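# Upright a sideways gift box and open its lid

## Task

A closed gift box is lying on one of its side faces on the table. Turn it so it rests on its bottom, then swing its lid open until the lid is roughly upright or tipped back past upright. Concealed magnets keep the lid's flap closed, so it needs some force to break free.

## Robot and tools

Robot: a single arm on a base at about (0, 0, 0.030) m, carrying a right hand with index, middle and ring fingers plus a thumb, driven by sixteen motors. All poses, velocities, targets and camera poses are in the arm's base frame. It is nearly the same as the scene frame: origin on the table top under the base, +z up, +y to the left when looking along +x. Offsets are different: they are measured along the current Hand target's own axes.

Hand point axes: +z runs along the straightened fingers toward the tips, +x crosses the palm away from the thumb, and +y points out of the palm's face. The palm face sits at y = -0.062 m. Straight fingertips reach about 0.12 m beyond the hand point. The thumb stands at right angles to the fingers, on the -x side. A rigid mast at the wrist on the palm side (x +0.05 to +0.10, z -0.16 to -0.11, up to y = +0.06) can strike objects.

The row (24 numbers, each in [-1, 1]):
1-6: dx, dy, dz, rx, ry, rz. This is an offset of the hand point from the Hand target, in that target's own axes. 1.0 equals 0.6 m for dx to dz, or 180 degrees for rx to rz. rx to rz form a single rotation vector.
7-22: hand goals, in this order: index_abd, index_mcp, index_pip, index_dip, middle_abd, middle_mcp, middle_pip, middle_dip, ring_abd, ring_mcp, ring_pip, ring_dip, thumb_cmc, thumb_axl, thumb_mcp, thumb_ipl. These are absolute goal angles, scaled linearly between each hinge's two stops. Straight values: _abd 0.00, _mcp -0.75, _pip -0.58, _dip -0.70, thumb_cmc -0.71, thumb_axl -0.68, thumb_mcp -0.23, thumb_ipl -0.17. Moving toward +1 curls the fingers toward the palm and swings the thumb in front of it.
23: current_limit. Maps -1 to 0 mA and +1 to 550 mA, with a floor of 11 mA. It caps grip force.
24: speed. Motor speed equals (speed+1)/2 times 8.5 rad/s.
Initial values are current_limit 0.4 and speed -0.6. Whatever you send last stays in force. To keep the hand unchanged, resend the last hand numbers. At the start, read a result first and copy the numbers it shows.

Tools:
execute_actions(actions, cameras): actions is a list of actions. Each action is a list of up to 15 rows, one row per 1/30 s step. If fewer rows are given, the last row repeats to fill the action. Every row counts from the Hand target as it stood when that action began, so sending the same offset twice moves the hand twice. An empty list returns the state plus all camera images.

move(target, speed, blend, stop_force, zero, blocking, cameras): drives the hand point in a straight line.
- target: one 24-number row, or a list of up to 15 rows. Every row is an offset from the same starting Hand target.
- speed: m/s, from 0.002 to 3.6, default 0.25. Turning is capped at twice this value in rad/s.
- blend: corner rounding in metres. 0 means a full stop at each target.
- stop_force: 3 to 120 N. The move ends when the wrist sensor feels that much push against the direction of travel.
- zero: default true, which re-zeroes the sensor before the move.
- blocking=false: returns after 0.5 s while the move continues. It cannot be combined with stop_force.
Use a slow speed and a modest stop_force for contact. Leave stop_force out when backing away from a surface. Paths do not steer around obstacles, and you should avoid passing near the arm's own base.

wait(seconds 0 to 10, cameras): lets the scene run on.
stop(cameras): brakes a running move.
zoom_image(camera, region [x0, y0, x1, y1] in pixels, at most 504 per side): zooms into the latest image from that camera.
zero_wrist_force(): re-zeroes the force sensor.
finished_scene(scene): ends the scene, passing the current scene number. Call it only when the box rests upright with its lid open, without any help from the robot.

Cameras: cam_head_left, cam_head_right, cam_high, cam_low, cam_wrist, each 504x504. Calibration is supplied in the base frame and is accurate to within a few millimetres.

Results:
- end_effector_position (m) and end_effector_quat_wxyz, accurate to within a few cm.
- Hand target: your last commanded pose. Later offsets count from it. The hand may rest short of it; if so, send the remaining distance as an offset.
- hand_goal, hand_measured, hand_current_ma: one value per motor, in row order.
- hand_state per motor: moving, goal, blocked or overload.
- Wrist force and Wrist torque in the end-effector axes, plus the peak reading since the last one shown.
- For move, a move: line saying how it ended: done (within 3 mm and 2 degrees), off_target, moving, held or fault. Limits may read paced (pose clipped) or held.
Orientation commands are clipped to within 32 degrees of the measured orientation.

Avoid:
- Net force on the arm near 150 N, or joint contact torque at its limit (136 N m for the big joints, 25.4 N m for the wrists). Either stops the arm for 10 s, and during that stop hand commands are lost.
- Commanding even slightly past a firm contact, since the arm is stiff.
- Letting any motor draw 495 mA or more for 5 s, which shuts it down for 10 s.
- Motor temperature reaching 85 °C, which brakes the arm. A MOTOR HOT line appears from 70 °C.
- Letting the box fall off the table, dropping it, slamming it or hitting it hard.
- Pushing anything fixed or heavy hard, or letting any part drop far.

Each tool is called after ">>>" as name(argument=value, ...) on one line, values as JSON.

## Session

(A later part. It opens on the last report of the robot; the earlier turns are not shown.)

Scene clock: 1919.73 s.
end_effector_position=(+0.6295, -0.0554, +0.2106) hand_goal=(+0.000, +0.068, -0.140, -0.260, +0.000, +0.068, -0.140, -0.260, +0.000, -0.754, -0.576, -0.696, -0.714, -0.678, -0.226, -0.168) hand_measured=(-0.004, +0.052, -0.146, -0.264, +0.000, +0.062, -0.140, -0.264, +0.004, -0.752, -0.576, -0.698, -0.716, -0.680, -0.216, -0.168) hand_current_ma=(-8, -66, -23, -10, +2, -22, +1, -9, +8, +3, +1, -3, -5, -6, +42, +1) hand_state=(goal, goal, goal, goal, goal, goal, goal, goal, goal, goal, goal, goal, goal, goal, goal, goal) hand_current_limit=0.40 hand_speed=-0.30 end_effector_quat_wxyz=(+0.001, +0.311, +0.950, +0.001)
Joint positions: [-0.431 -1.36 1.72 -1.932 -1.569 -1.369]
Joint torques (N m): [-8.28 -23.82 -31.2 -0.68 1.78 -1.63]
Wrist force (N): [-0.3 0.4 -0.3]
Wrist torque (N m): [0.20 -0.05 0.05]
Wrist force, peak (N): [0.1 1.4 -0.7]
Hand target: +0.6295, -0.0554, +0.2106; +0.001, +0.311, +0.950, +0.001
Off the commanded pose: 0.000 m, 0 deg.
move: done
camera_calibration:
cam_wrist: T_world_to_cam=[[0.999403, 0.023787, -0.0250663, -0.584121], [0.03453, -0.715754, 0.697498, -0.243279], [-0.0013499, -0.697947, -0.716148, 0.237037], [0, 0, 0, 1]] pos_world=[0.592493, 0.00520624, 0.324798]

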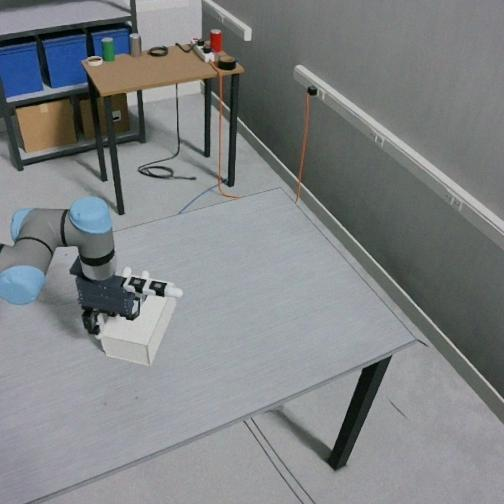

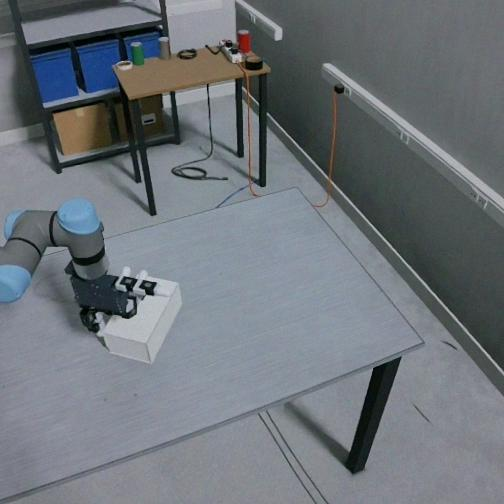

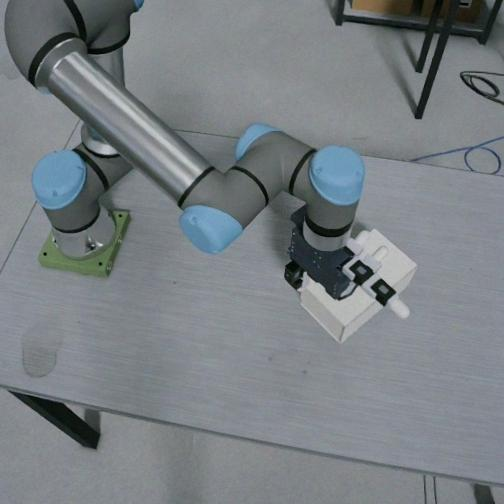

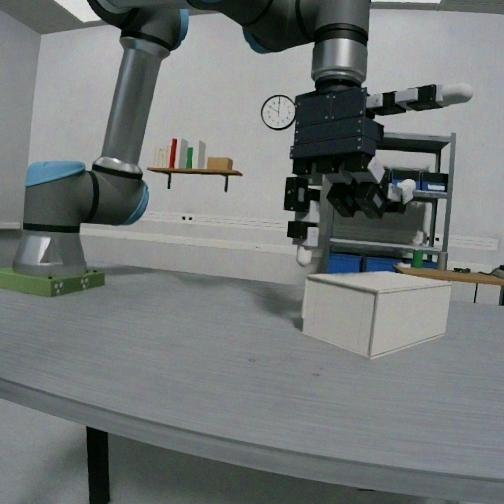

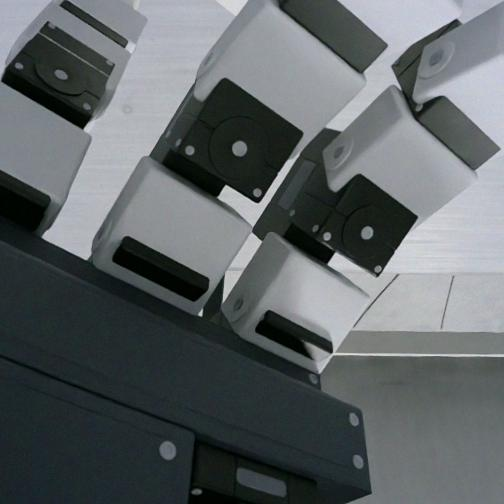

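>>> move(target=[0,0,0.136,0,0,0,0,0.068,-0.139,-0.26,0,0.068,-0.139,-0.26,0,-0.754,-0.576,-0.696,-0.714,-0.678,-0.226,-0.168,0.4,-0.3], speed=0.12, stop_force=6)

>>> move(target=[0,0.05,0,0,0,0,0,0.068,-0.139,-0.26,0,0.068,-0.139,-0.26,0,-0.754,-0.576,-0.696,-0.714,-0.678,-0.226,-0.168,0.4,-0.3], speed=0.02, stop_force=3, cameras=["cam_low","cam_high","cam_head_left"])

>>> zoom_image(camera="cam_low", region=[250, 190, 410, 370])

Scene clock: 1944.60 s.
end_effector_position=(+0.6297, -0.0553, +0.1290) hand_goal=(+0.000, +0.068, -0.140, -0.260, +0.000, +0.068, -0.140, -0.260, +0.000, -0.754, -0.576, -0.696, -0.714, -0.678, -0.226, -0.168) hand_measured=(-0.004, +0.052, -0.146, -0.264, +0.000, +0.062, -0.140, -0.262, +0.004, -0.752, -0.576, -0.698, -0.716, -0.680, -0.216, -0.168) hand_current_ma=(-8, -64, -23, -10, +2, -22, +0, -9, +8, +3, +1, -3, -5, -6, +42, +1) hand_state=(goal, goal, goal, goal, goal, goal, goal, goal, goal, goal, goal, goal, goal, goal, goal, goal) hand_current_limit=0.40 hand_speed=-0.30 end_effector_quat_wxyz=(+0.001, +0.311, +0.950, +0.001)
Joint positions: [-0.43 -1.272 1.838 -2.138 -1.569 -1.369]
Joint torques (N m): [5.58 -25.88 -7.93 -4.25 2.03 1.63]
Wrist force (N): [-0.3 0.6 -0.2]
Wrist torque (N m): [0.21 -0.06 0.02]
Wrist force, peak (N): [-0.7 0.5 -1.3]
Hand target: +0.6297, -0.0553, +0.1290; +0.001, +0.311, +0.950, +0.001
Off the commanded pose: 0.000 m, 0 deg.
move: done

Scene clock: 1947.10 s.
end_effector_position=(+0.6474, -0.0311, +0.1291) hand_goal=(+0.000, +0.068, -0.140, -0.260, +0.000, +0.068, -0.140, -0.260, +0.000, -0.754, -0.576, -0.696, -0.714, -0.678, -0.226, -0.168) hand_measured=(-0.004, +0.052, -0.146, -0.264, +0.000, +0.062, -0.140, -0.262, +0.002, -0.770, -0.578, -0.698, -0.716, -0.680, -0.216, -0.168) hand_current_ma=(-8, -64, -23, -10, +2, -22, +0, -9, +7, -61, -4, -3, -5, -6, +42, +1) hand_state=(goal, goal, goal, goal, goal, goal, goal, goal, goal, goal, goal, goal, goal, goal, goal, goal) hand_current_limit=0.40 hand_speed=-0.30 end_effector_quat_wxyz=(+0.001, +0.311, +0.950, +0.001)
Joint positions: [-0.378 -1.244 1.799 -2.126 -1.569 -1.317]
Joint torques (N m): [5.42 -27.51 -30.1 -0.93 -1.1 1.63]
Wrist force (N): [0.5 -1.2 -0.5]
Wrist torque (N m): [0.31 -0.11 -0.10]
Wrist force, peak (N): [0.0 -1.7 -0.7]
Hand target: +0.6474, -0.0311, +0.1291; +0.001, +0.311, +0.950, +0.001
Off the commanded pose: 0.000 m, 0 deg.
move: done
Images, in order (width x height): cam_head_left 504x504, cam_high 504x504, cam_low 504x504.

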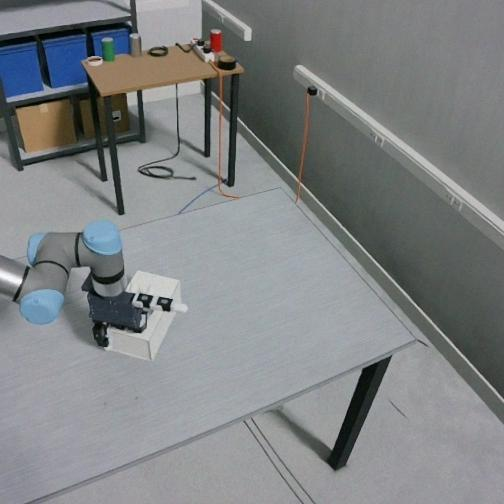

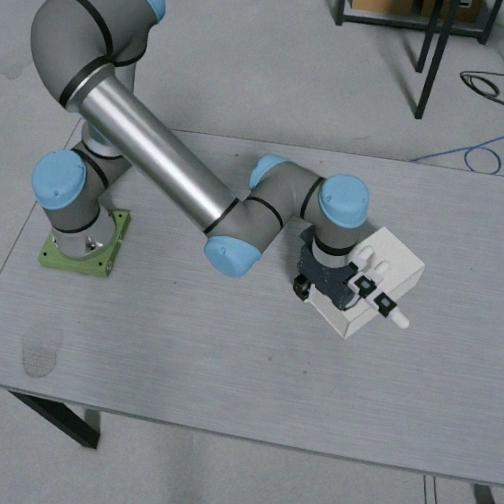

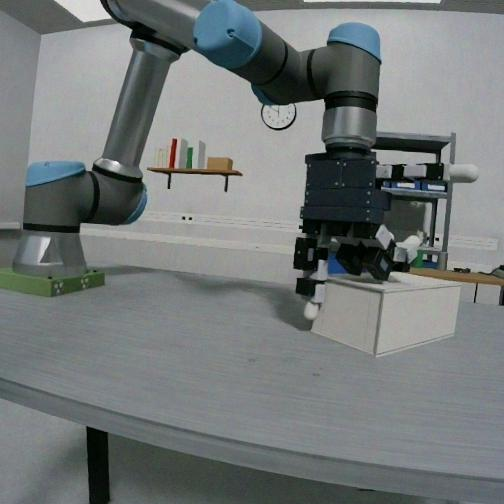

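Scaled by 2.800.

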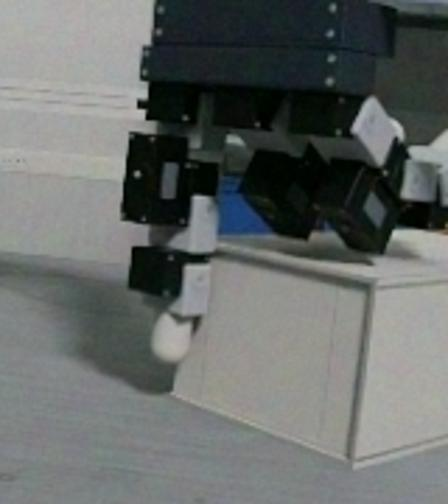

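>>> execute_actions(actions=[[[0,0,0,0,0,0,0,-0.3,0.0,-0.1,0,-0.3,0.0,-0.1,0,-0.754,-0.576,-0.696,-0.714,-0.678,-0.226,-0.168,0.4,-0.4]],[[0,0,0,0,0,0,0,-0.45,0.0,-0.1,0,-0.45,0.0,-0.1,0,-0.754,-0.576,-0.696,-0.714,-0.678,-0.226,-0.168,0.4,-0.6]]], cameras=["cam_low","cam_high","cam_wrist"])

>>> zoom_image(camera="cam_low", region=[270, 190, 430, 370])

Scene clock: 1959.27 s.
end_effector_position=(+0.6474, -0.0310, +0.1291) hand_goal=(+0.000, -0.450, +0.000, -0.100, +0.000, -0.450, +0.000, -0.100, +0.000, -0.754, -0.576, -0.696, -0.714, -0.678, -0.226, -0.168) hand_measured=(-0.002, -0.192, +0.002, -0.104, +0.000, -0.178, -0.008, -0.102, +0.002, -0.772, -0.578, -0.698, -0.716, -0.680, -0.216, -0.168) hand_current_ma=(-7, +385, +5, -10, +2, +385, -24, -9, +7, -72, -9, -3, -5, -6, +42, +1) hand_state=(goal, blocked, goal, goal, goal, blocked, goal, goal, goal, goal, goal, goal, goal, goal, goal, goal) hand_current_limit=0.40 hand_speed=-0.60 end_effector_quat_wxyz=(+0.001, +0.311, +0.950, +0.001)
Joint positions: [-0.378 -1.244 1.799 -2.126 -1.569 -1.317]
Joint torques (N m): [-8.9 -27.56 -0.55 -0.83 -1.08 1.62]
Wrist force (N): [-0.3 5.0 -16.1]
Wrist torque (N m): [1.22 -0.11 -0.10]
Wrist force, peak (N): [-0.3 4.8 -16.3]
Hand target: +0.6474, -0.0311, +0.1291; +0.001, +0.311, +0.950, +0.001
Off the commanded pose: 0.000 m, 0 deg.
Step readings (end_effector_position):
0: (+0.6474, -0.0311, +0.1291)
1: (+0.6474, -0.0311, +0.1291)
2: (+0.6474, -0.0311, +0.1291)
4: (+0.6474, -0.0311, +0.1291)
8: (+0.6474, -0.0311, +0.1291)
15: (+0.6474, -0.0311, +0.1291)
16: (+0.6474, -0.0311, +0.1291)
17: (+0.6474, -0.0311, +0.1291)
19: (+0.6474, -0.0311, +0.1291)
23: (+0.6474, -0.0311, +0.1291)
30: (+0.6474, -0.0311, +0.1291)
camera_calibration:
cam_wrist: T_world_to_cam=[[0.999403, 0.023787, -0.0250663, -0.604634], [0.03453, -0.715754, 0.697498, -0.169588], [-0.0013499, -0.697947, -0.716148, 0.195584], [0, 0, 0, 1]] pos_world=[0.610393, 0.0295062, 0.243198]
Images, in order (width x height): cam_high 504x504, cam_low 504x504, cam_wrist 504x504.

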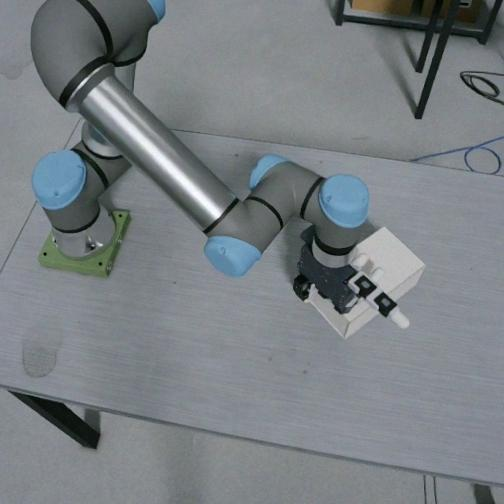

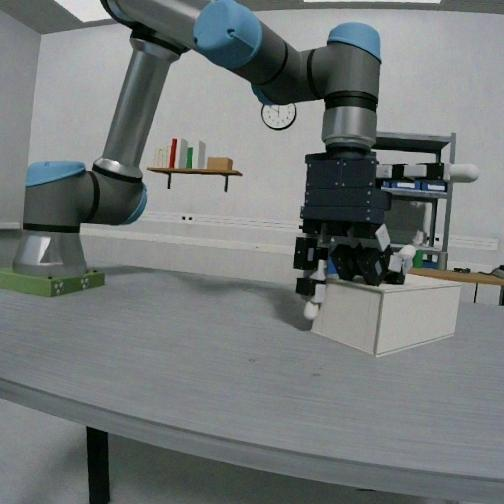

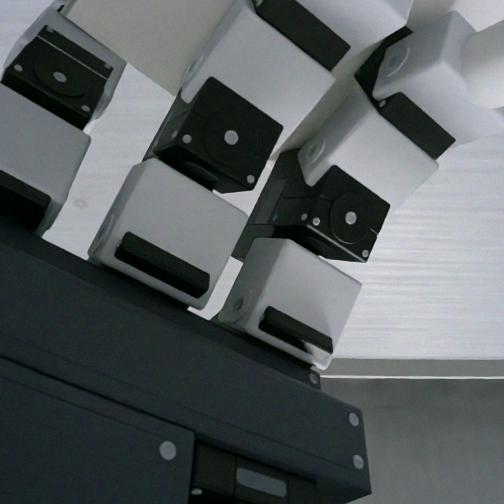

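Scaled by 2.800.

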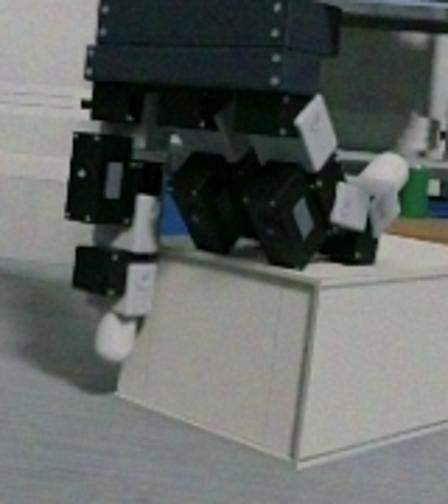

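>>> execute_actions(actions=[[[0,0,0,0,0,0,0,-0.45,0.0,-0.1,0,-0.45,0.0,-0.1,0,-0.68,-0.55,-0.696,-0.714,-0.678,-0.226,-0.168,0.4,-0.7]],[[0,0,0,0,0,0,0,-0.45,0.0,-0.1,0,-0.45,0.0,-0.1,0.1,-0.68,-0.55,-0.696,-0.714,-0.678,-0.226,-0.168,0.4,-0.8]],[[0,0,0,0,0,0,0,-0.45,0.0,-0.1,0,-0.45,0.0,-0.1,0.2,-0.68,-0.55,-0.696,-0.714,-0.678,-0.226,-0.168,0.4,-0.8]]], cameras=["cam_low","cam_high","cam_head_left"])

>>> zoom_image(camera="cam_low", region=[270, 190, 430, 370])

>>> zoom_image(camera="cam_head_left", region=[70, 250, 200, 370])

Scene clock: 1991.87 s.
end_effector_position=(+0.6474, -0.0311, +0.1291) hand_goal=(+0.000, -0.450, +0.000, -0.100, +0.000, -0.450, +0.000, -0.100, +0.200, -0.680, -0.550, -0.696, -0.714, -0.678, -0.226, -0.168) hand_measured=(-0.002, -0.192, +0.002, -0.104, +0.000, -0.178, -0.008, -0.102, +0.184, -0.766, -0.570, -0.698, -0.716, -0.680, -0.216, -0.168) hand_current_ma=(-7, +385, +5, -10, +2, +385, -24, -9, -50, -385, -74, -3, -5, -6, +42, +1) hand_state=(goal, blocked, goal, goal, goal, blocked, goal, goal, goal, blocked, goal, goal, goal, goal, goal, goal) hand_current_limit=0.40 hand_speed=-0.80 end_effector_quat_wxyz=(+0.001, +0.311, +0.950, +0.001)
Joint positions: [-0.378 -1.244 1.799 -2.126 -1.569 -1.317]
Joint torques (N m): [-6.97 -27.83 -2.25 -0.76 -0.84 1.5]
Wrist force (N): [-0.8 3.6 -16.3]
Wrist torque (N m): [1.24 -0.06 -0.25]
Wrist force, peak (N): [-0.3 4.7 -16.5]
Hand target: +0.6474, -0.0311, +0.1291; +0.001, +0.311, +0.950, +0.001
Off the commanded pose: 0.000 m, 0 deg.
Step readings (end_effector_position):
0: (+0.6474, -0.0311, +0.1291)
1: (+0.6474, -0.0311, +0.1291)
2: (+0.6474, -0.0311, +0.1291)
4: (+0.6474, -0.0311, +0.1291)
8: (+0.6474, -0.0311, +0.1291)
15: (+0.6474, -0.0311, +0.1291)
16: (+0.6474, -0.0311, +0.1291)
17: (+0.6474, -0.0311, +0.1291)
19: (+0.6474, -0.0311, +0.1291)
23: (+0.6474, -0.0311, +0.1291)
30: (+0.6474, -0.0311, +0.1291)
31: (+0.6474, -0.0311, +0.1291)
32: (+0.6474, -0.0311, +0.1291)
34: (+0.6474, -0.0311, +0.1291)
38: (+0.6474, -0.0311, +0.1291)
45: (+0.6474, -0.0311, +0.1291)
Images, in order (width x height): cam_head_left 504x504, cam_high 504x504, cam_low 504x504.

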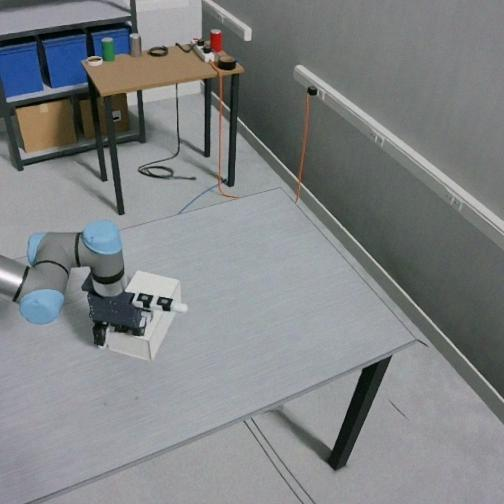

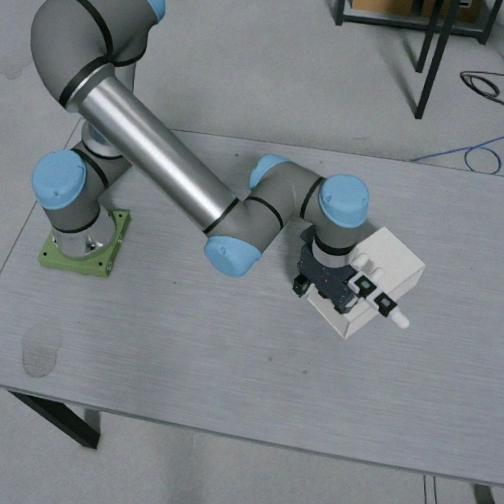

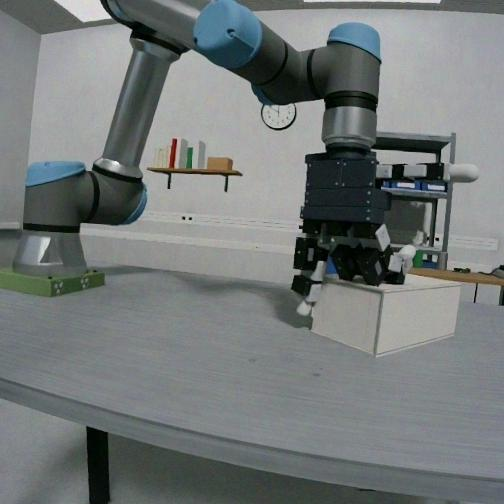

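Scaled by 2.800.

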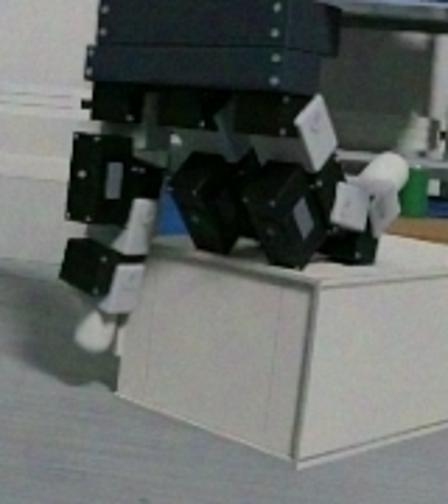

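Scaled by 3.877.

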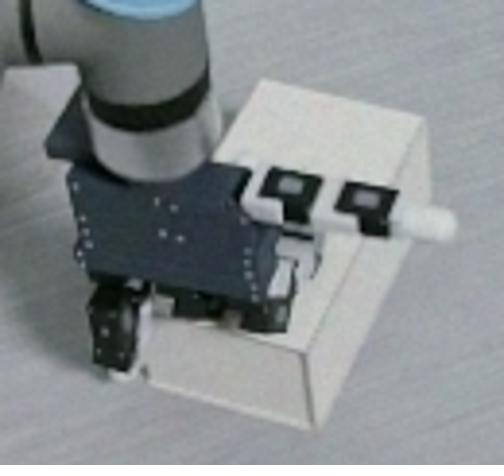

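>>> execute_actions(actions=[[[0,0,0,0,0,0,0,-0.45,0,-0.1,0,-0.45,0,-0.1,0.2,-0.9,-0.5,-0.6,-0.714,-0.678,-0.226,-0.168,0.4,-0.7]],[[0,0,0,0,0,0,0,-0.45,0,-0.1,0,-0.45,0,-0.1,0.0,-0.9,-0.4,-0.45,-0.714,-0.678,-0.226,-0.168,0.4,-0.7]]], cameras=["cam_high","cam_head_left","cam_low"])

Scene clock: 2080.20 s.
end_effector_position=(+0.6474, -0.0311, +0.1291) hand_goal=(+0.000, -0.450, +0.000, -0.100, +0.000, -0.450, +0.000, -0.100, +0.000, -0.900, -0.400, -0.450, -0.714, -0.678, -0.226, -0.168) hand_measured=(-0.002, -0.192, +0.002, -0.104, +0.000, -0.178, -0.008, -0.102, +0.012, -0.904, -0.410, -0.458, -0.716, -0.680, -0.216, -0.168) hand_current_ma=(-7, +385, +6, -10, +2, +385, -24, -9, +36, -13, -37, -31, -5, -6, +42, +1) hand_state=(goal, blocked, goal, goal, goal, blocked, goal, goal, goal, goal, goal, goal, goal, goal, goal, goal) hand_current_limit=0.40 hand_speed=-0.70 end_effector_quat_wxyz=(+0.001, +0.311, +0.950, +0.001)
Joint positions: [-0.378 -1.244 1.799 -2.126 -1.569 -1.317]
Joint torques (N m): [-0.18 -28.45 -6.47 -0.67 -0.69 1.48]
Wrist force (N): [-0.1 5.8 -16.2]
Wrist torque (N m): [1.19 -0.09 -0.04]
Wrist force, peak (N): [-0.6 6.6 -16.6]
Hand target: +0.6474, -0.0311, +0.1291; +0.001, +0.311, +0.950, +0.001
Off the commanded pose: 0.000 m, 0 deg.
Step readings (end_effector_position):
0: (+0.6474, -0.0311, +0.1291)
1: (+0.6474, -0.0311, +0.1291)
2: (+0.6474, -0.0311, +0.1291)
4: (+0.6474, -0.0311, +0.1291)
8: (+0.6474, -0.0311, +0.1291)
15: (+0.6474, -0.0311, +0.1291)
16: (+0.6474, -0.0311, +0.1291)
17: (+0.6474, -0.0311, +0.1291)
19: (+0.6474, -0.0311, +0.1291)
23: (+0.6474, -0.0311, +0.1291)
30: (+0.6474, -0.0311, +0.1291)
Images, in order (width x height): cam_head_left 504x504, cam_high 504x504, cam_low 504x504.

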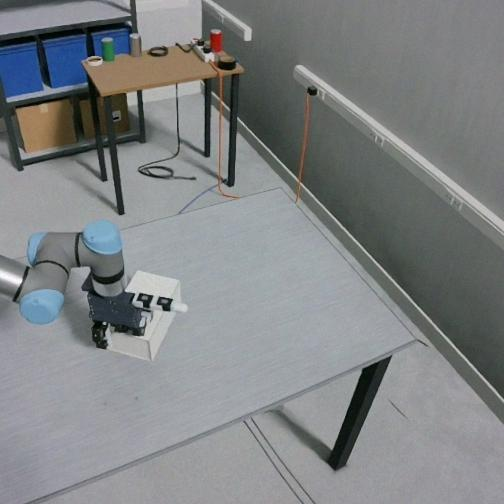

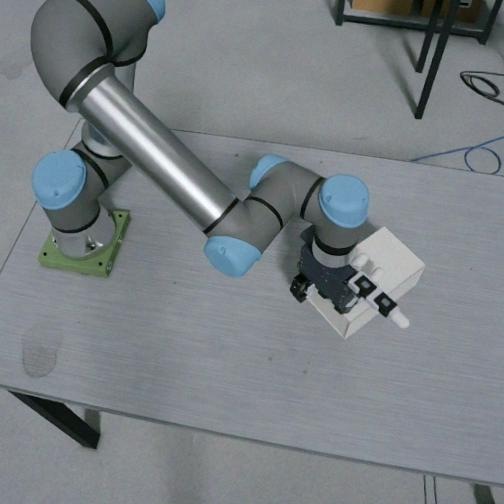

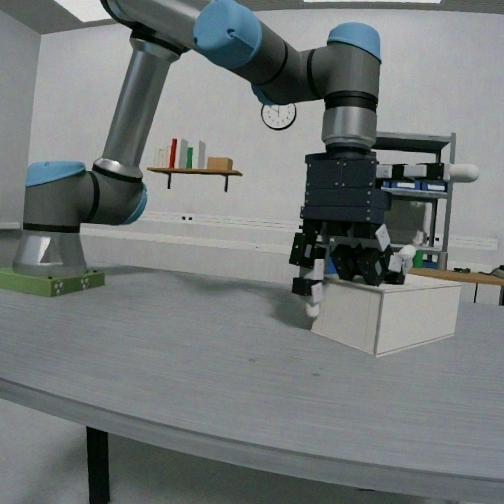

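>>> zoom_image(camera="cam_low", region=[270, 210, 470, 370])

>>> zoom_image(camera="cam_high", region=[280, 210, 440, 350])

Scaled by 2.520.

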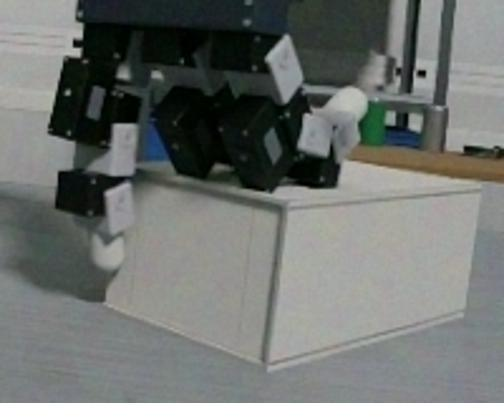

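Scaled by 3.150.

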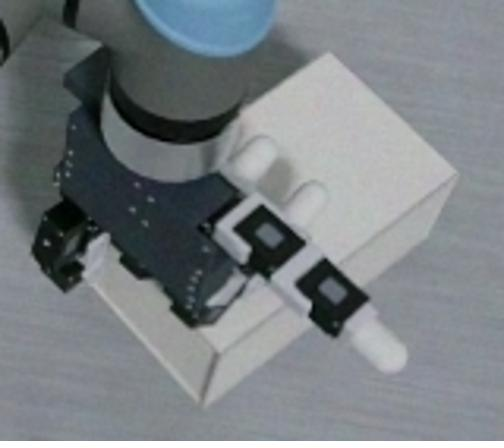

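>>> execute_actions(actions=[[[0,0,0,0,0,0,0,-0.45,0,-0.1,0,-0.45,0,-0.1,-0.22,-0.92,-0.4,-0.45,-0.714,-0.678,-0.226,-0.168,0.4,-0.7]],[[0,0,0,0,0,0,0,-0.45,0,-0.1,0,-0.45,0,-0.1,-0.22,-0.82,-0.35,-0.4,-0.714,-0.678,-0.226,-0.168,0.4,-0.8]],[[0,0,0,0,0,0,0,-0.45,0,-0.1,0,-0.45,0,-0.1,-0.22,-0.82,-0.35,-0.4,-0.714,-0.678,-0.226,-0.168,0.4,-0.8]]], cameras=["cam_low"])

>>> zoom_image(camera="cam_low", region=[270, 210, 470, 370])

Scene clock: 2105.53 s.
end_effector_position=(+0.6474, -0.0311, +0.1291) hand_goal=(+0.000, -0.450, +0.000, -0.100, +0.000, -0.450, +0.000, -0.100, -0.220, -0.820, -0.350, -0.400, -0.714, -0.678, -0.226, -0.168) hand_measured=(-0.002, -0.192, +0.002, -0.104, +0.000, -0.178, -0.008, -0.102, -0.208, -0.920, -0.402, -0.438, -0.716, -0.680, -0.216, -0.168) hand_current_ma=(-7, +385, +6, -10, +2, +385, -24, -9, +36, -385, -214, -157, -5, -6, +42, +1) hand_state=(goal, blocked, goal, goal, goal, blocked, goal, goal, goal, blocked, blocked, blocked, goal, goal, goal, goal) hand_current_limit=0.40 hand_speed=-0.80 end_effector_quat_wxyz=(+0.001, +0.311, +0.950, +0.001)
Joint positions: [-0.378 -1.244 1.799 -2.126 -1.569 -1.317]
Joint torques (N m): [2.35 -29.16 -11.14 -0.75 -0.48 1.39]
Wrist force (N): [-0.5 4.4 -15.3]
Wrist torque (N m): [1.28 -0.16 -0.14]
Wrist force, peak (N): [-0.2 5.9 -16.7]
Hand target: +0.6474, -0.0311, +0.1291; +0.001, +0.311, +0.950, +0.001
Off the commanded pose: 0.000 m, 0 deg.
Step readings (end_effector_position):
0: (+0.6474, -0.0311, +0.1291)
1: (+0.6474, -0.0311, +0.1291)
2: (+0.6474, -0.0311, +0.1291)
4: (+0.6474, -0.0311, +0.1291)
8: (+0.6474, -0.0311, +0.1291)
15: (+0.6474, -0.0311, +0.1291)
16: (+0.6474, -0.0311, +0.1291)
17: (+0.6474, -0.0311, +0.1291)
19: (+0.6474, -0.0311, +0.1291)
23: (+0.6474, -0.0311, +0.1291)
30: (+0.6474, -0.0311, +0.1291)
31: (+0.6474, -0.0311, +0.1291)
32: (+0.6474, -0.0311, +0.1291)
34: (+0.6474, -0.0311, +0.1291)
38: (+0.6474, -0.0311, +0.1291)
45: (+0.6474, -0.0311, +0.1291)
Images, in order (width x height): cam_low 504x504.

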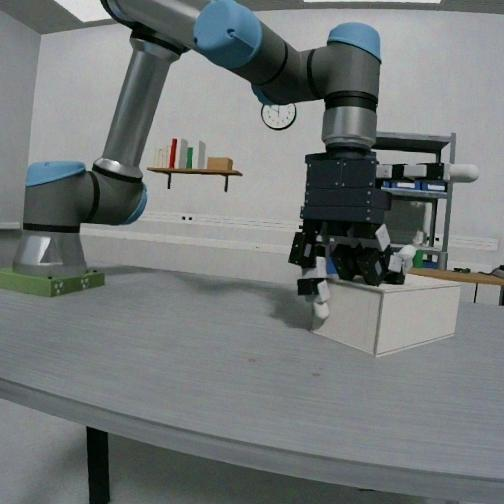

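Scaled by 2.520.

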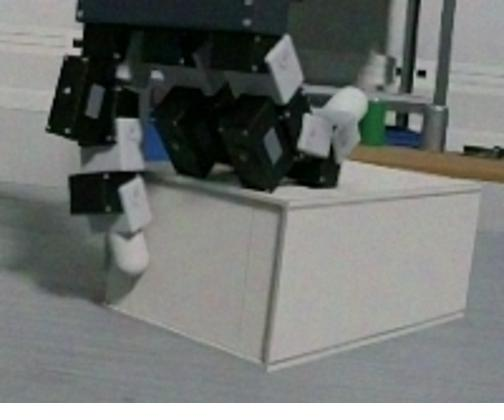

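>>> execute_actions(actions=[[[0,0,0,0,0,0,0,-0.45,0,-0.1,0,-0.45,0,-0.1,-0.05,-0.82,-0.35,-0.4,-0.714,-0.678,-0.226,-0.168,0.4,-0.8]],[[0,0,0,0,0,0,0,-0.45,0,-0.1,0,-0.45,0,-0.1,0.15,-0.82,-0.35,-0.4,-0.714,-0.678,-0.226,-0.168,0.4,-0.8]],[[0,0,0,0,0,0,0,-0.45,0,-0.1,0,-0.45,0,-0.1,0.15,-0.82,-0.35,-0.4,-0.714,-0.678,-0.226,-0.168,0.4,-0.8]]], cameras=["cam_low","cam_high"])

>>> zoom_image(camera="cam_low", region=[270, 210, 470, 370])

Scene clock: 2117.00 s.
end_effector_position=(+0.6474, -0.0311, +0.1291) hand_goal=(+0.000, -0.450, +0.000, -0.100, +0.000, -0.450, +0.000, -0.100, +0.150, -0.820, -0.350, -0.400, -0.714, -0.678, -0.226, -0.168) hand_measured=(-0.002, -0.192, +0.002, -0.104, +0.000, -0.178, -0.008, -0.102, +0.038, -0.914, -0.400, -0.428, -0.716, -0.680, -0.216, -0.168) hand_current_ma=(-6, +385, +6, -10, +2, +385, -24, -9, -385, -385, -205, -108, -5, -6, +42, +1) hand_state=(goal, blocked, goal, goal, goal, blocked, goal, goal, blocked, blocked, blocked, blocked, goal, goal, goal, goal) hand_current_limit=0.40 hand_speed=-0.80 end_effector_quat_wxyz=(+0.001, +0.311, +0.950, +0.001)
Joint positions: [-0.378 -1.244 1.799 -2.126 -1.569 -1.317]
Joint torques (N m): [2.25 -29.22 -15.83 -0.53 -0.36 1.26]
Wrist force (N): [-2.5 4.6 -15.0]
Wrist torque (N m): [1.21 -0.38 -0.32]
Wrist force, peak (N): [-1.3 4.6 -16.4]
Hand target: +0.6474, -0.0311, +0.1291; +0.001, +0.311, +0.950, +0.001
Off the commanded pose: 0.000 m, 0 deg.
Step readings (end_effector_position):
0: (+0.6474, -0.0311, +0.1291)
1: (+0.6474, -0.0311, +0.1291)
2: (+0.6474, -0.0311, +0.1291)
4: (+0.6474, -0.0311, +0.1291)
8: (+0.6474, -0.0311, +0.1291)
15: (+0.6474, -0.0311, +0.1291)
16: (+0.6474, -0.0311, +0.1291)
17: (+0.6474, -0.0311, +0.1291)
19: (+0.6474, -0.0311, +0.1291)
23: (+0.6474, -0.0311, +0.1291)
30: (+0.6474, -0.0311, +0.1291)
31: (+0.6474, -0.0311, +0.1291)
32: (+0.6474, -0.0311, +0.1291)
34: (+0.6474, -0.0311, +0.1291)
38: (+0.6474, -0.0311, +0.1291)
45: (+0.6474, -0.0311, +0.1291)
Images, in order (width x height): cam_high 504x504, cam_low 504x504.

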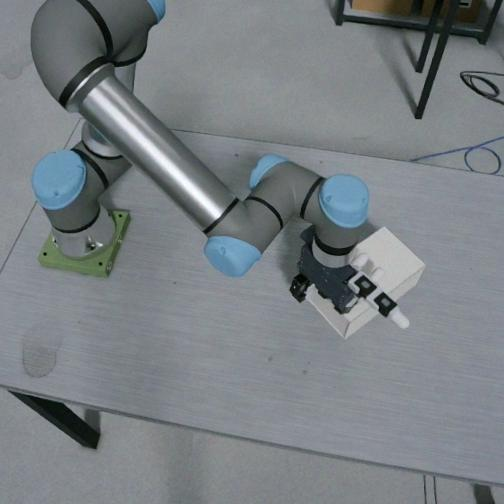

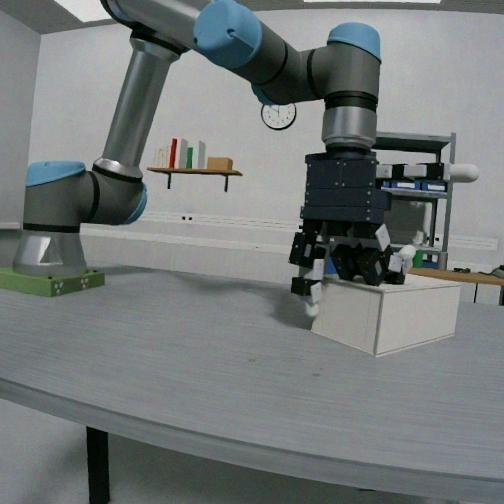

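Scaled by 2.520.

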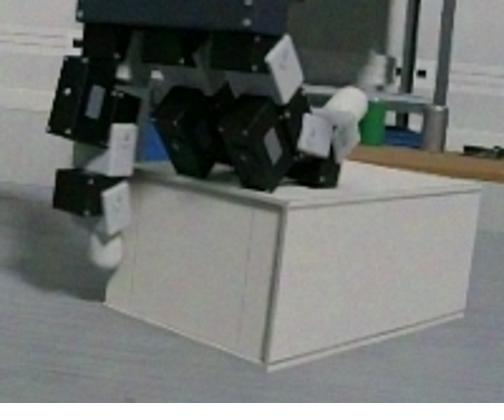

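>>> execute_actions(actions=[[[0,0,0,0,0,0,0,-0.45,0,-0.1,0,-0.45,0,-0.1,0.35,-0.82,-0.35,-0.4,-0.714,-0.678,-0.226,-0.168,0.77,-0.8]],[[0,0,0,0,0,0,0,-0.45,0,-0.1,0,-0.45,0,-0.1,0.35,-0.82,-0.35,-0.4,-0.714,-0.678,-0.226,-0.168,0.77,-0.8]]], cameras=["cam_low","cam_high"])

>>> zoom_image(camera="cam_low", region=[270, 210, 470, 370])

Scene clock: 2130.67 s.
end_effector_position=(+0.6474, -0.0311, +0.1291) hand_goal=(+0.000, -0.450, +0.000, -0.100, +0.000, -0.450, +0.000, -0.100, +0.350, -0.820, -0.350, -0.400, -0.714, -0.678, -0.226, -0.168) hand_measured=(-0.002, -0.198, +0.010, -0.104, +0.000, -0.186, -0.006, -0.102, +0.046, -0.914, -0.400, -0.428, -0.716, -0.680, -0.216, -0.168) hand_current_ma=(-4, +487, +32, -10, +2, +487, -22, -9, -487, -438, -205, -108, -5, -6, +42, +1) hand_state=(goal, blocked, goal, goal, goal, blocked, goal, goal, blocked, blocked, blocked, blocked, goal, goal, goal, goal) hand_current_limit=0.77 hand_speed=-0.80 end_effector_quat_wxyz=(+0.001, +0.311, +0.950, +0.001)
Joint positions: [-0.378 -1.244 1.799 -2.126 -1.569 -1.317]
Joint torques (N m): [2.19 -29.85 -20.34 -0.58 -0.07 1.19]
Wrist force (N): [-3.1 4.9 -16.8]
Wrist torque (N m): [1.31 -0.46 -0.37]
Wrist force, peak (N): [-3.2 4.8 -16.9]
Hand target: +0.6474, -0.0311, +0.1291; +0.001, +0.311, +0.950, +0.001
Off the commanded pose: 0.000 m, 0 deg.
Step readings (end_effector_position):
0: (+0.6474, -0.0311, +0.1291)
1: (+0.6474, -0.0311, +0.1291)
2: (+0.6474, -0.0311, +0.1291)
4: (+0.6474, -0.0311, +0.1291)
8: (+0.6474, -0.0311, +0.1291)
15: (+0.6474, -0.0311, +0.1291)
16: (+0.6474, -0.0311, +0.1291)
17: (+0.6474, -0.0311, +0.1291)
19: (+0.6474, -0.0311, +0.1291)
23: (+0.6474, -0.0311, +0.1291)
30: (+0.6474, -0.0311, +0.1291)
Images, in order (width x height): cam_high 504x504, cam_low 504x504.

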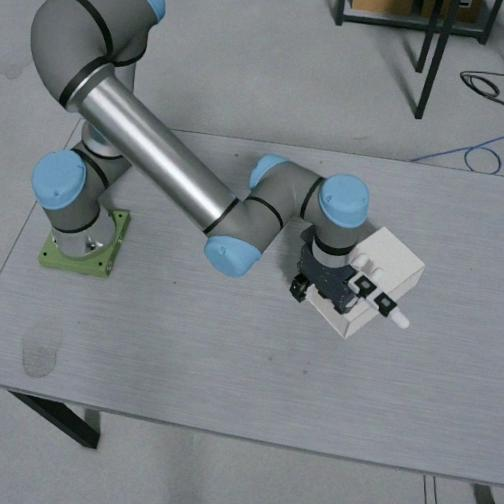

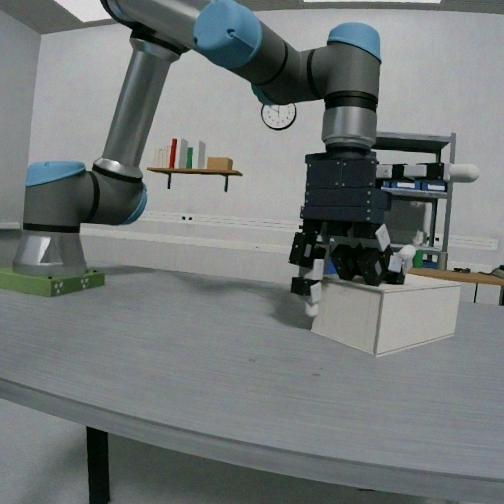

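Scaled by 2.520.

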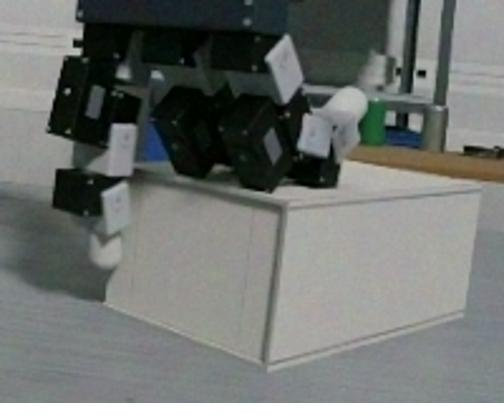

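>>> execute_actions(actions=[[[0,0,0,0,0,0,0,-0.3,0,-0.3,0,-0.3,0,-0.3,-0.1,-0.98,-0.4,-0.4,-0.714,-0.678,-0.226,-0.168,0.4,-0.6]]])

>>> move(target=[0,-0.053,-0.05,0,0,0,0,0.1,-0.58,-0.7,0,0.1,-0.58,-0.7,-0.2,-1,0.4,-0.5,-0.714,-0.678,-0.226,-0.168,0.4,-0.5], speed=0.1, cameras=["cam_high","cam_low","cam_head_left"])

>>> zoom_image(camera="cam_high", region=[280, 210, 440, 350])

>>> zoom_image(camera="cam_low", region=[270, 210, 470, 370])

Scene clock: 2248.57 s.
end_effector_position=(+0.6474, -0.0311, +0.1291) hand_goal=(+0.000, -0.300, +0.000, -0.300, +0.000, -0.300, +0.000, -0.300, -0.100, -0.980, -0.400, -0.400, -0.714, -0.678, -0.226, -0.168) hand_measured=(-0.002, -0.198, +0.010, -0.298, +0.000, -0.186, -0.006, -0.298, -0.096, -0.972, -0.402, -0.404, -0.716, -0.680, -0.216, -0.168) hand_current_ma=(-4, +385, +32, +7, +2, +385, -21, +6, +11, +33, -7, -9, -5, -6, +42, +1) hand_state=(goal, blocked, goal, goal, goal, blocked, goal, goal, goal, goal, goal, goal, goal, goal, goal, goal) hand_current_limit=0.40 hand_speed=-0.60 end_effector_quat_wxyz=(+0.001, +0.311, +0.950, +0.001)
Joint positions: [-0.378 -1.244 1.799 -2.126 -1.569 -1.317]
Joint torques (N m): [2.32 -30.19 -19.99 -0.53 0.13 1.04]
Wrist force (N): [-1.1 6.2 -17.2]
Wrist torque (N m): [1.19 -0.11 -0.07]
Wrist force, peak (N): [-1.0 6.4 -17.3]
Hand target: +0.6474, -0.0311, +0.1291; +0.001, +0.311, +0.950, +0.001
Off the commanded pose: 0.000 m, 0 deg.
Step readings (end_effector_position):
0: (+0.6474, -0.0311, +0.1291)
1: (+0.6474, -0.0311, +0.1291)
2: (+0.6474, -0.0311, +0.1291)
4: (+0.6474, -0.0311, +0.1291)
8: (+0.6474, -0.0311, +0.1291)
15: (+0.6474, -0.0311, +0.1291)

Scene clock: 2249.57 s.
end_effector_position=(+0.6286, -0.0566, +0.1588) hand_goal=(+0.000, +0.100, -0.580, -0.700, +0.000, +0.100, -0.580, -0.700, -0.200, -1.000, +0.400, -0.500, -0.714, -0.678, -0.226, -0.168) hand_measured=(-0.002, +0.084, -0.580, -0.698, +0.000, +0.082, -0.580, -0.698, -0.196, -1.000, +0.394, -0.504, -0.716, -0.680, -0.216, -0.168) hand_current_ma=(-4, -66, +2, +7, +2, -75, +2, +6, +12, +0, -20, -11, -5, -6, +42, +1) hand_state=(goal, goal, goal, goal, goal, goal, goal, goal, goal, goal, goal, goal, goal, goal, goal, goal) hand_current_limit=0.40 hand_speed=-0.50 end_effector_quat_wxyz=(+0.000, +0.311, +0.950, +0.001)
Joint positions: [-0.433 -1.31 1.801 -2.063 -1.569 -1.372]
Joint torques (N m): [-7.25 -41.32 -28.46 -0.44 0.99 -1.82]
Wrist force (N): [-0.4 0.4 -0.1]
Wrist torque (N m): [0.19 -0.05 0.01]
Wrist force, peak (N): [-0.9 6.0 -17.3]
Hand target: +0.6286, -0.0568, +0.1590; +0.001, +0.311, +0.950, +0.001
Off the commanded pose: 0.000 m, 0 deg.
move: done
Images, in order (width x height): cam_head_left 504x504, cam_high 504x504, cam_low 504x504.

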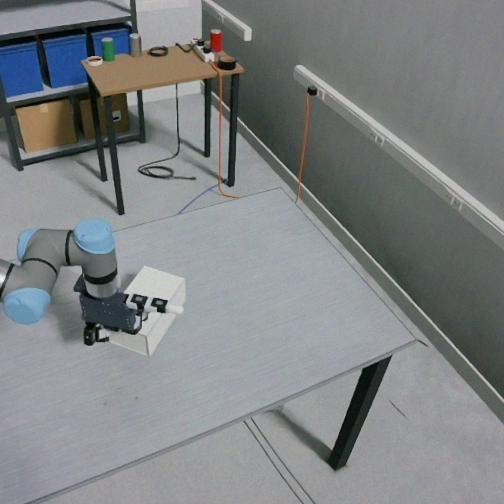

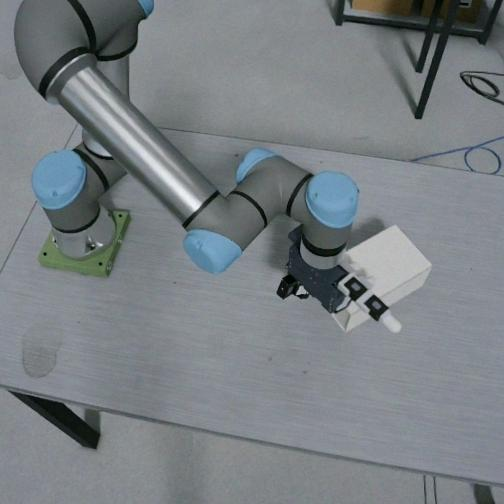

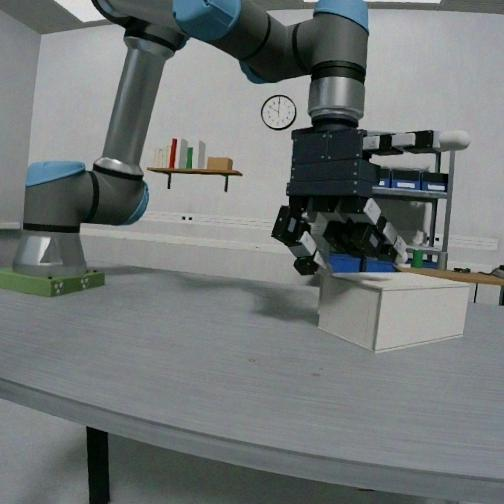

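Scaled by 3.150.

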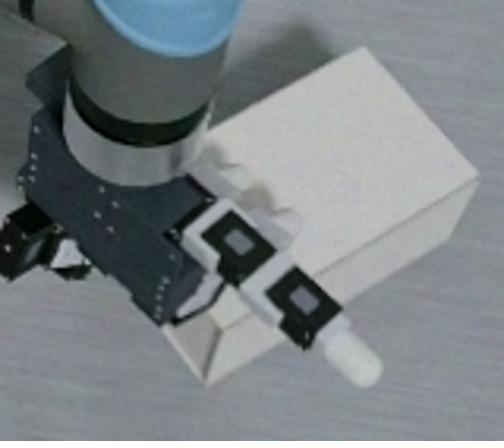

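Scaled by 2.520.

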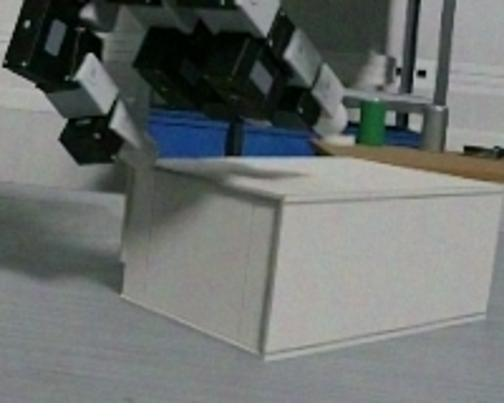

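>>> move(target=[[0.0262,-0.0133,0.03,0,0,0.062,0,0.1,-0.58,-0.7,0,0.1,-0.58,-0.7,-0.3,-1,0.416,-0.6,-0.714,-0.678,-0.226,-0.168,0.4,-0.5],[0.0262,-0.0133,0.105,0,0,0.062,0,0.1,-0.58,-0.7,0,0.1,-0.58,-0.7,-0.3,-1,0.416,-0.6,-0.714,-0.678,-0.226,-0.168,0.4,-0.5]], speed=0.08, stop_force=8, cameras=["cam_high","cam_low"])

>>> zoom_image(camera="cam_low", region=[270, 210, 470, 370])

Scene clock: 2306.57 s.
end_effector_position=(+0.6110, -0.0538, +0.1223) hand_goal=(+0.000, +0.100, -0.580, -0.700, +0.000, +0.100, -0.580, -0.700, -0.300, -1.000, +0.416, -0.600, -0.714, -0.678, -0.226, -0.168) hand_measured=(-0.002, +0.124, -0.558, -0.696, +0.000, +0.128, -0.562, -0.696, -0.296, -1.000, +0.410, -0.598, -0.716, -0.680, -0.216, -0.168) hand_current_ma=(-4, +95, +84, +11, -1, +113, +70, +11, +13, +0, -19, +7, -5, -6, +42, +1) hand_state=(goal, blocked, blocked, goal, goal, blocked, goal, goal, goal, goal, goal, goal, goal, goal, goal, goal) hand_current_limit=0.40 hand_speed=-0.50 end_effector_quat_wxyz=(+0.000, +0.401, +0.916, +0.001)
Joint positions: [-0.425 -1.327 1.933 -2.177 -1.569 -1.17]
Joint torques (N m): [-7 -40.76 -28.21 -0.3 1.58 -1.62]
Wrist force (N): [0.0 1.9 -1.7]
Wrist torque (N m): [0.18 -0.12 -0.04]
Wrist force, peak (N): [-1.1 -5.9 -13.2]
Hand target: +0.6110, -0.0538, +0.1223; +0.000, +0.401, +0.916, +0.001 (not the last commanded pose)
Off the commanded pose: 0.026 m, 0 deg.
move: contact; path passed 1 of 2 targets
Images, in order (width x height): cam_high 504x504, cam_low 504x504.

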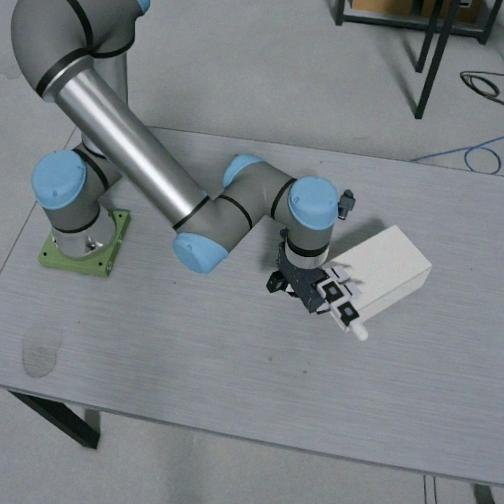

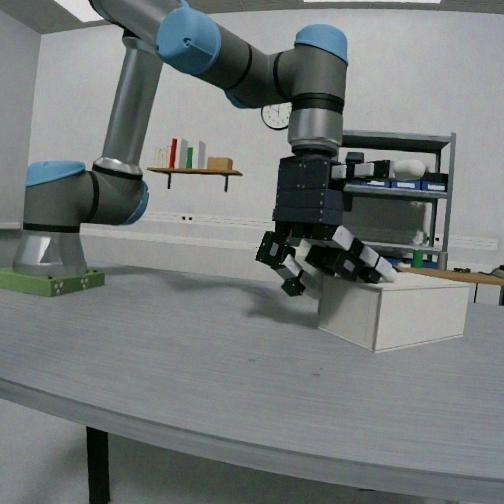

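Scaled by 2.520.

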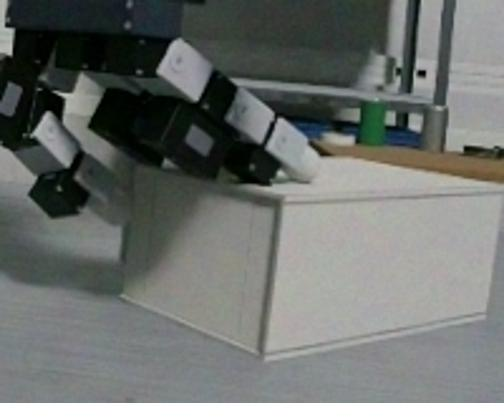

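>>> move(target=[0,-0.003,0.05,0,0,0,0,0.32,-0.58,-0.7,0,0.32,-0.58,-0.7,-0.3,-1,0.416,-0.6,-0.714,-0.678,-0.226,-0.168,0.4,-0.5], speed=0.06, stop_force=8, cameras=["cam_high","cam_low"])

>>> zoom_image(camera="cam_low", region=[270, 210, 470, 370])

Scene clock: 2316.00 s.
end_effector_position=(+0.6098, -0.0550, +0.0931) hand_goal=(+0.000, +0.320, -0.580, -0.700, +0.000, +0.320, -0.580, -0.700, -0.300, -1.000, +0.416, -0.600, -0.714, -0.678, -0.226, -0.168) hand_measured=(+0.000, +0.374, -0.552, -0.698, +0.000, +0.380, -0.558, -0.698, -0.296, -1.000, +0.410, -0.598, -0.716, -0.680, -0.216, -0.168) hand_current_ma=(-2, +241, +106, +6, +0, +265, +87, +6, +12, +0, -19, +7, -5, -6, +42, +1) hand_state=(goal, blocked, blocked, goal, goal, blocked, blocked, goal, goal, goal, goal, goal, goal, goal, goal, goal) hand_current_limit=0.40 hand_speed=-0.50 end_effector_quat_wxyz=(+0.000, +0.401, +0.916, +0.001)
Joint positions: [-0.428 -1.285 1.969 -2.255 -1.569 -1.173]
Joint torques (N m): [-1.22 -38.18 -24.61 0.17 -1.09 -0.29]
Wrist force (N): [0.1 -0.6 -7.6]
Wrist torque (N m): [0.09 -0.06 -0.01]
Wrist force, peak (N): [0.1 -3.5 -10.2]
Hand target: +0.6098, -0.0550, +0.0931; +0.000, +0.401, +0.916, +0.001 (not the last commanded pose)
Off the commanded pose: 0.001 m, 0 deg.
move: contact
Images, in order (width x height): cam_high 504x504, cam_low 504x504.

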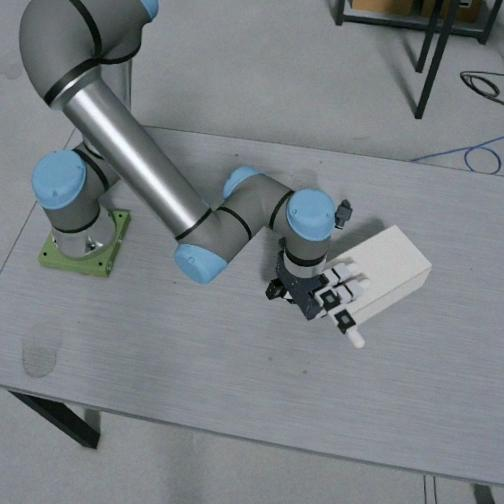

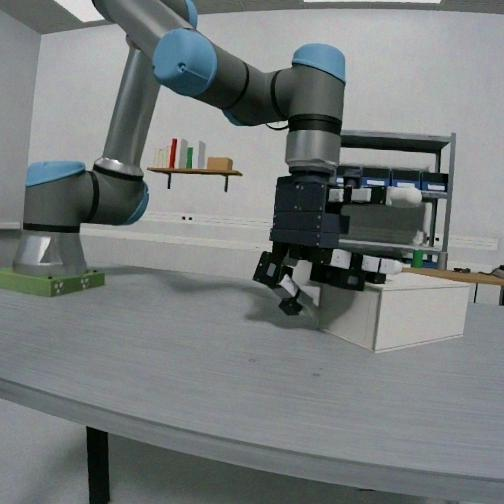

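Scaled by 2.520.

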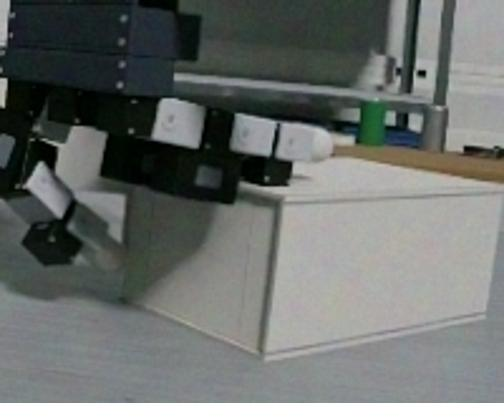

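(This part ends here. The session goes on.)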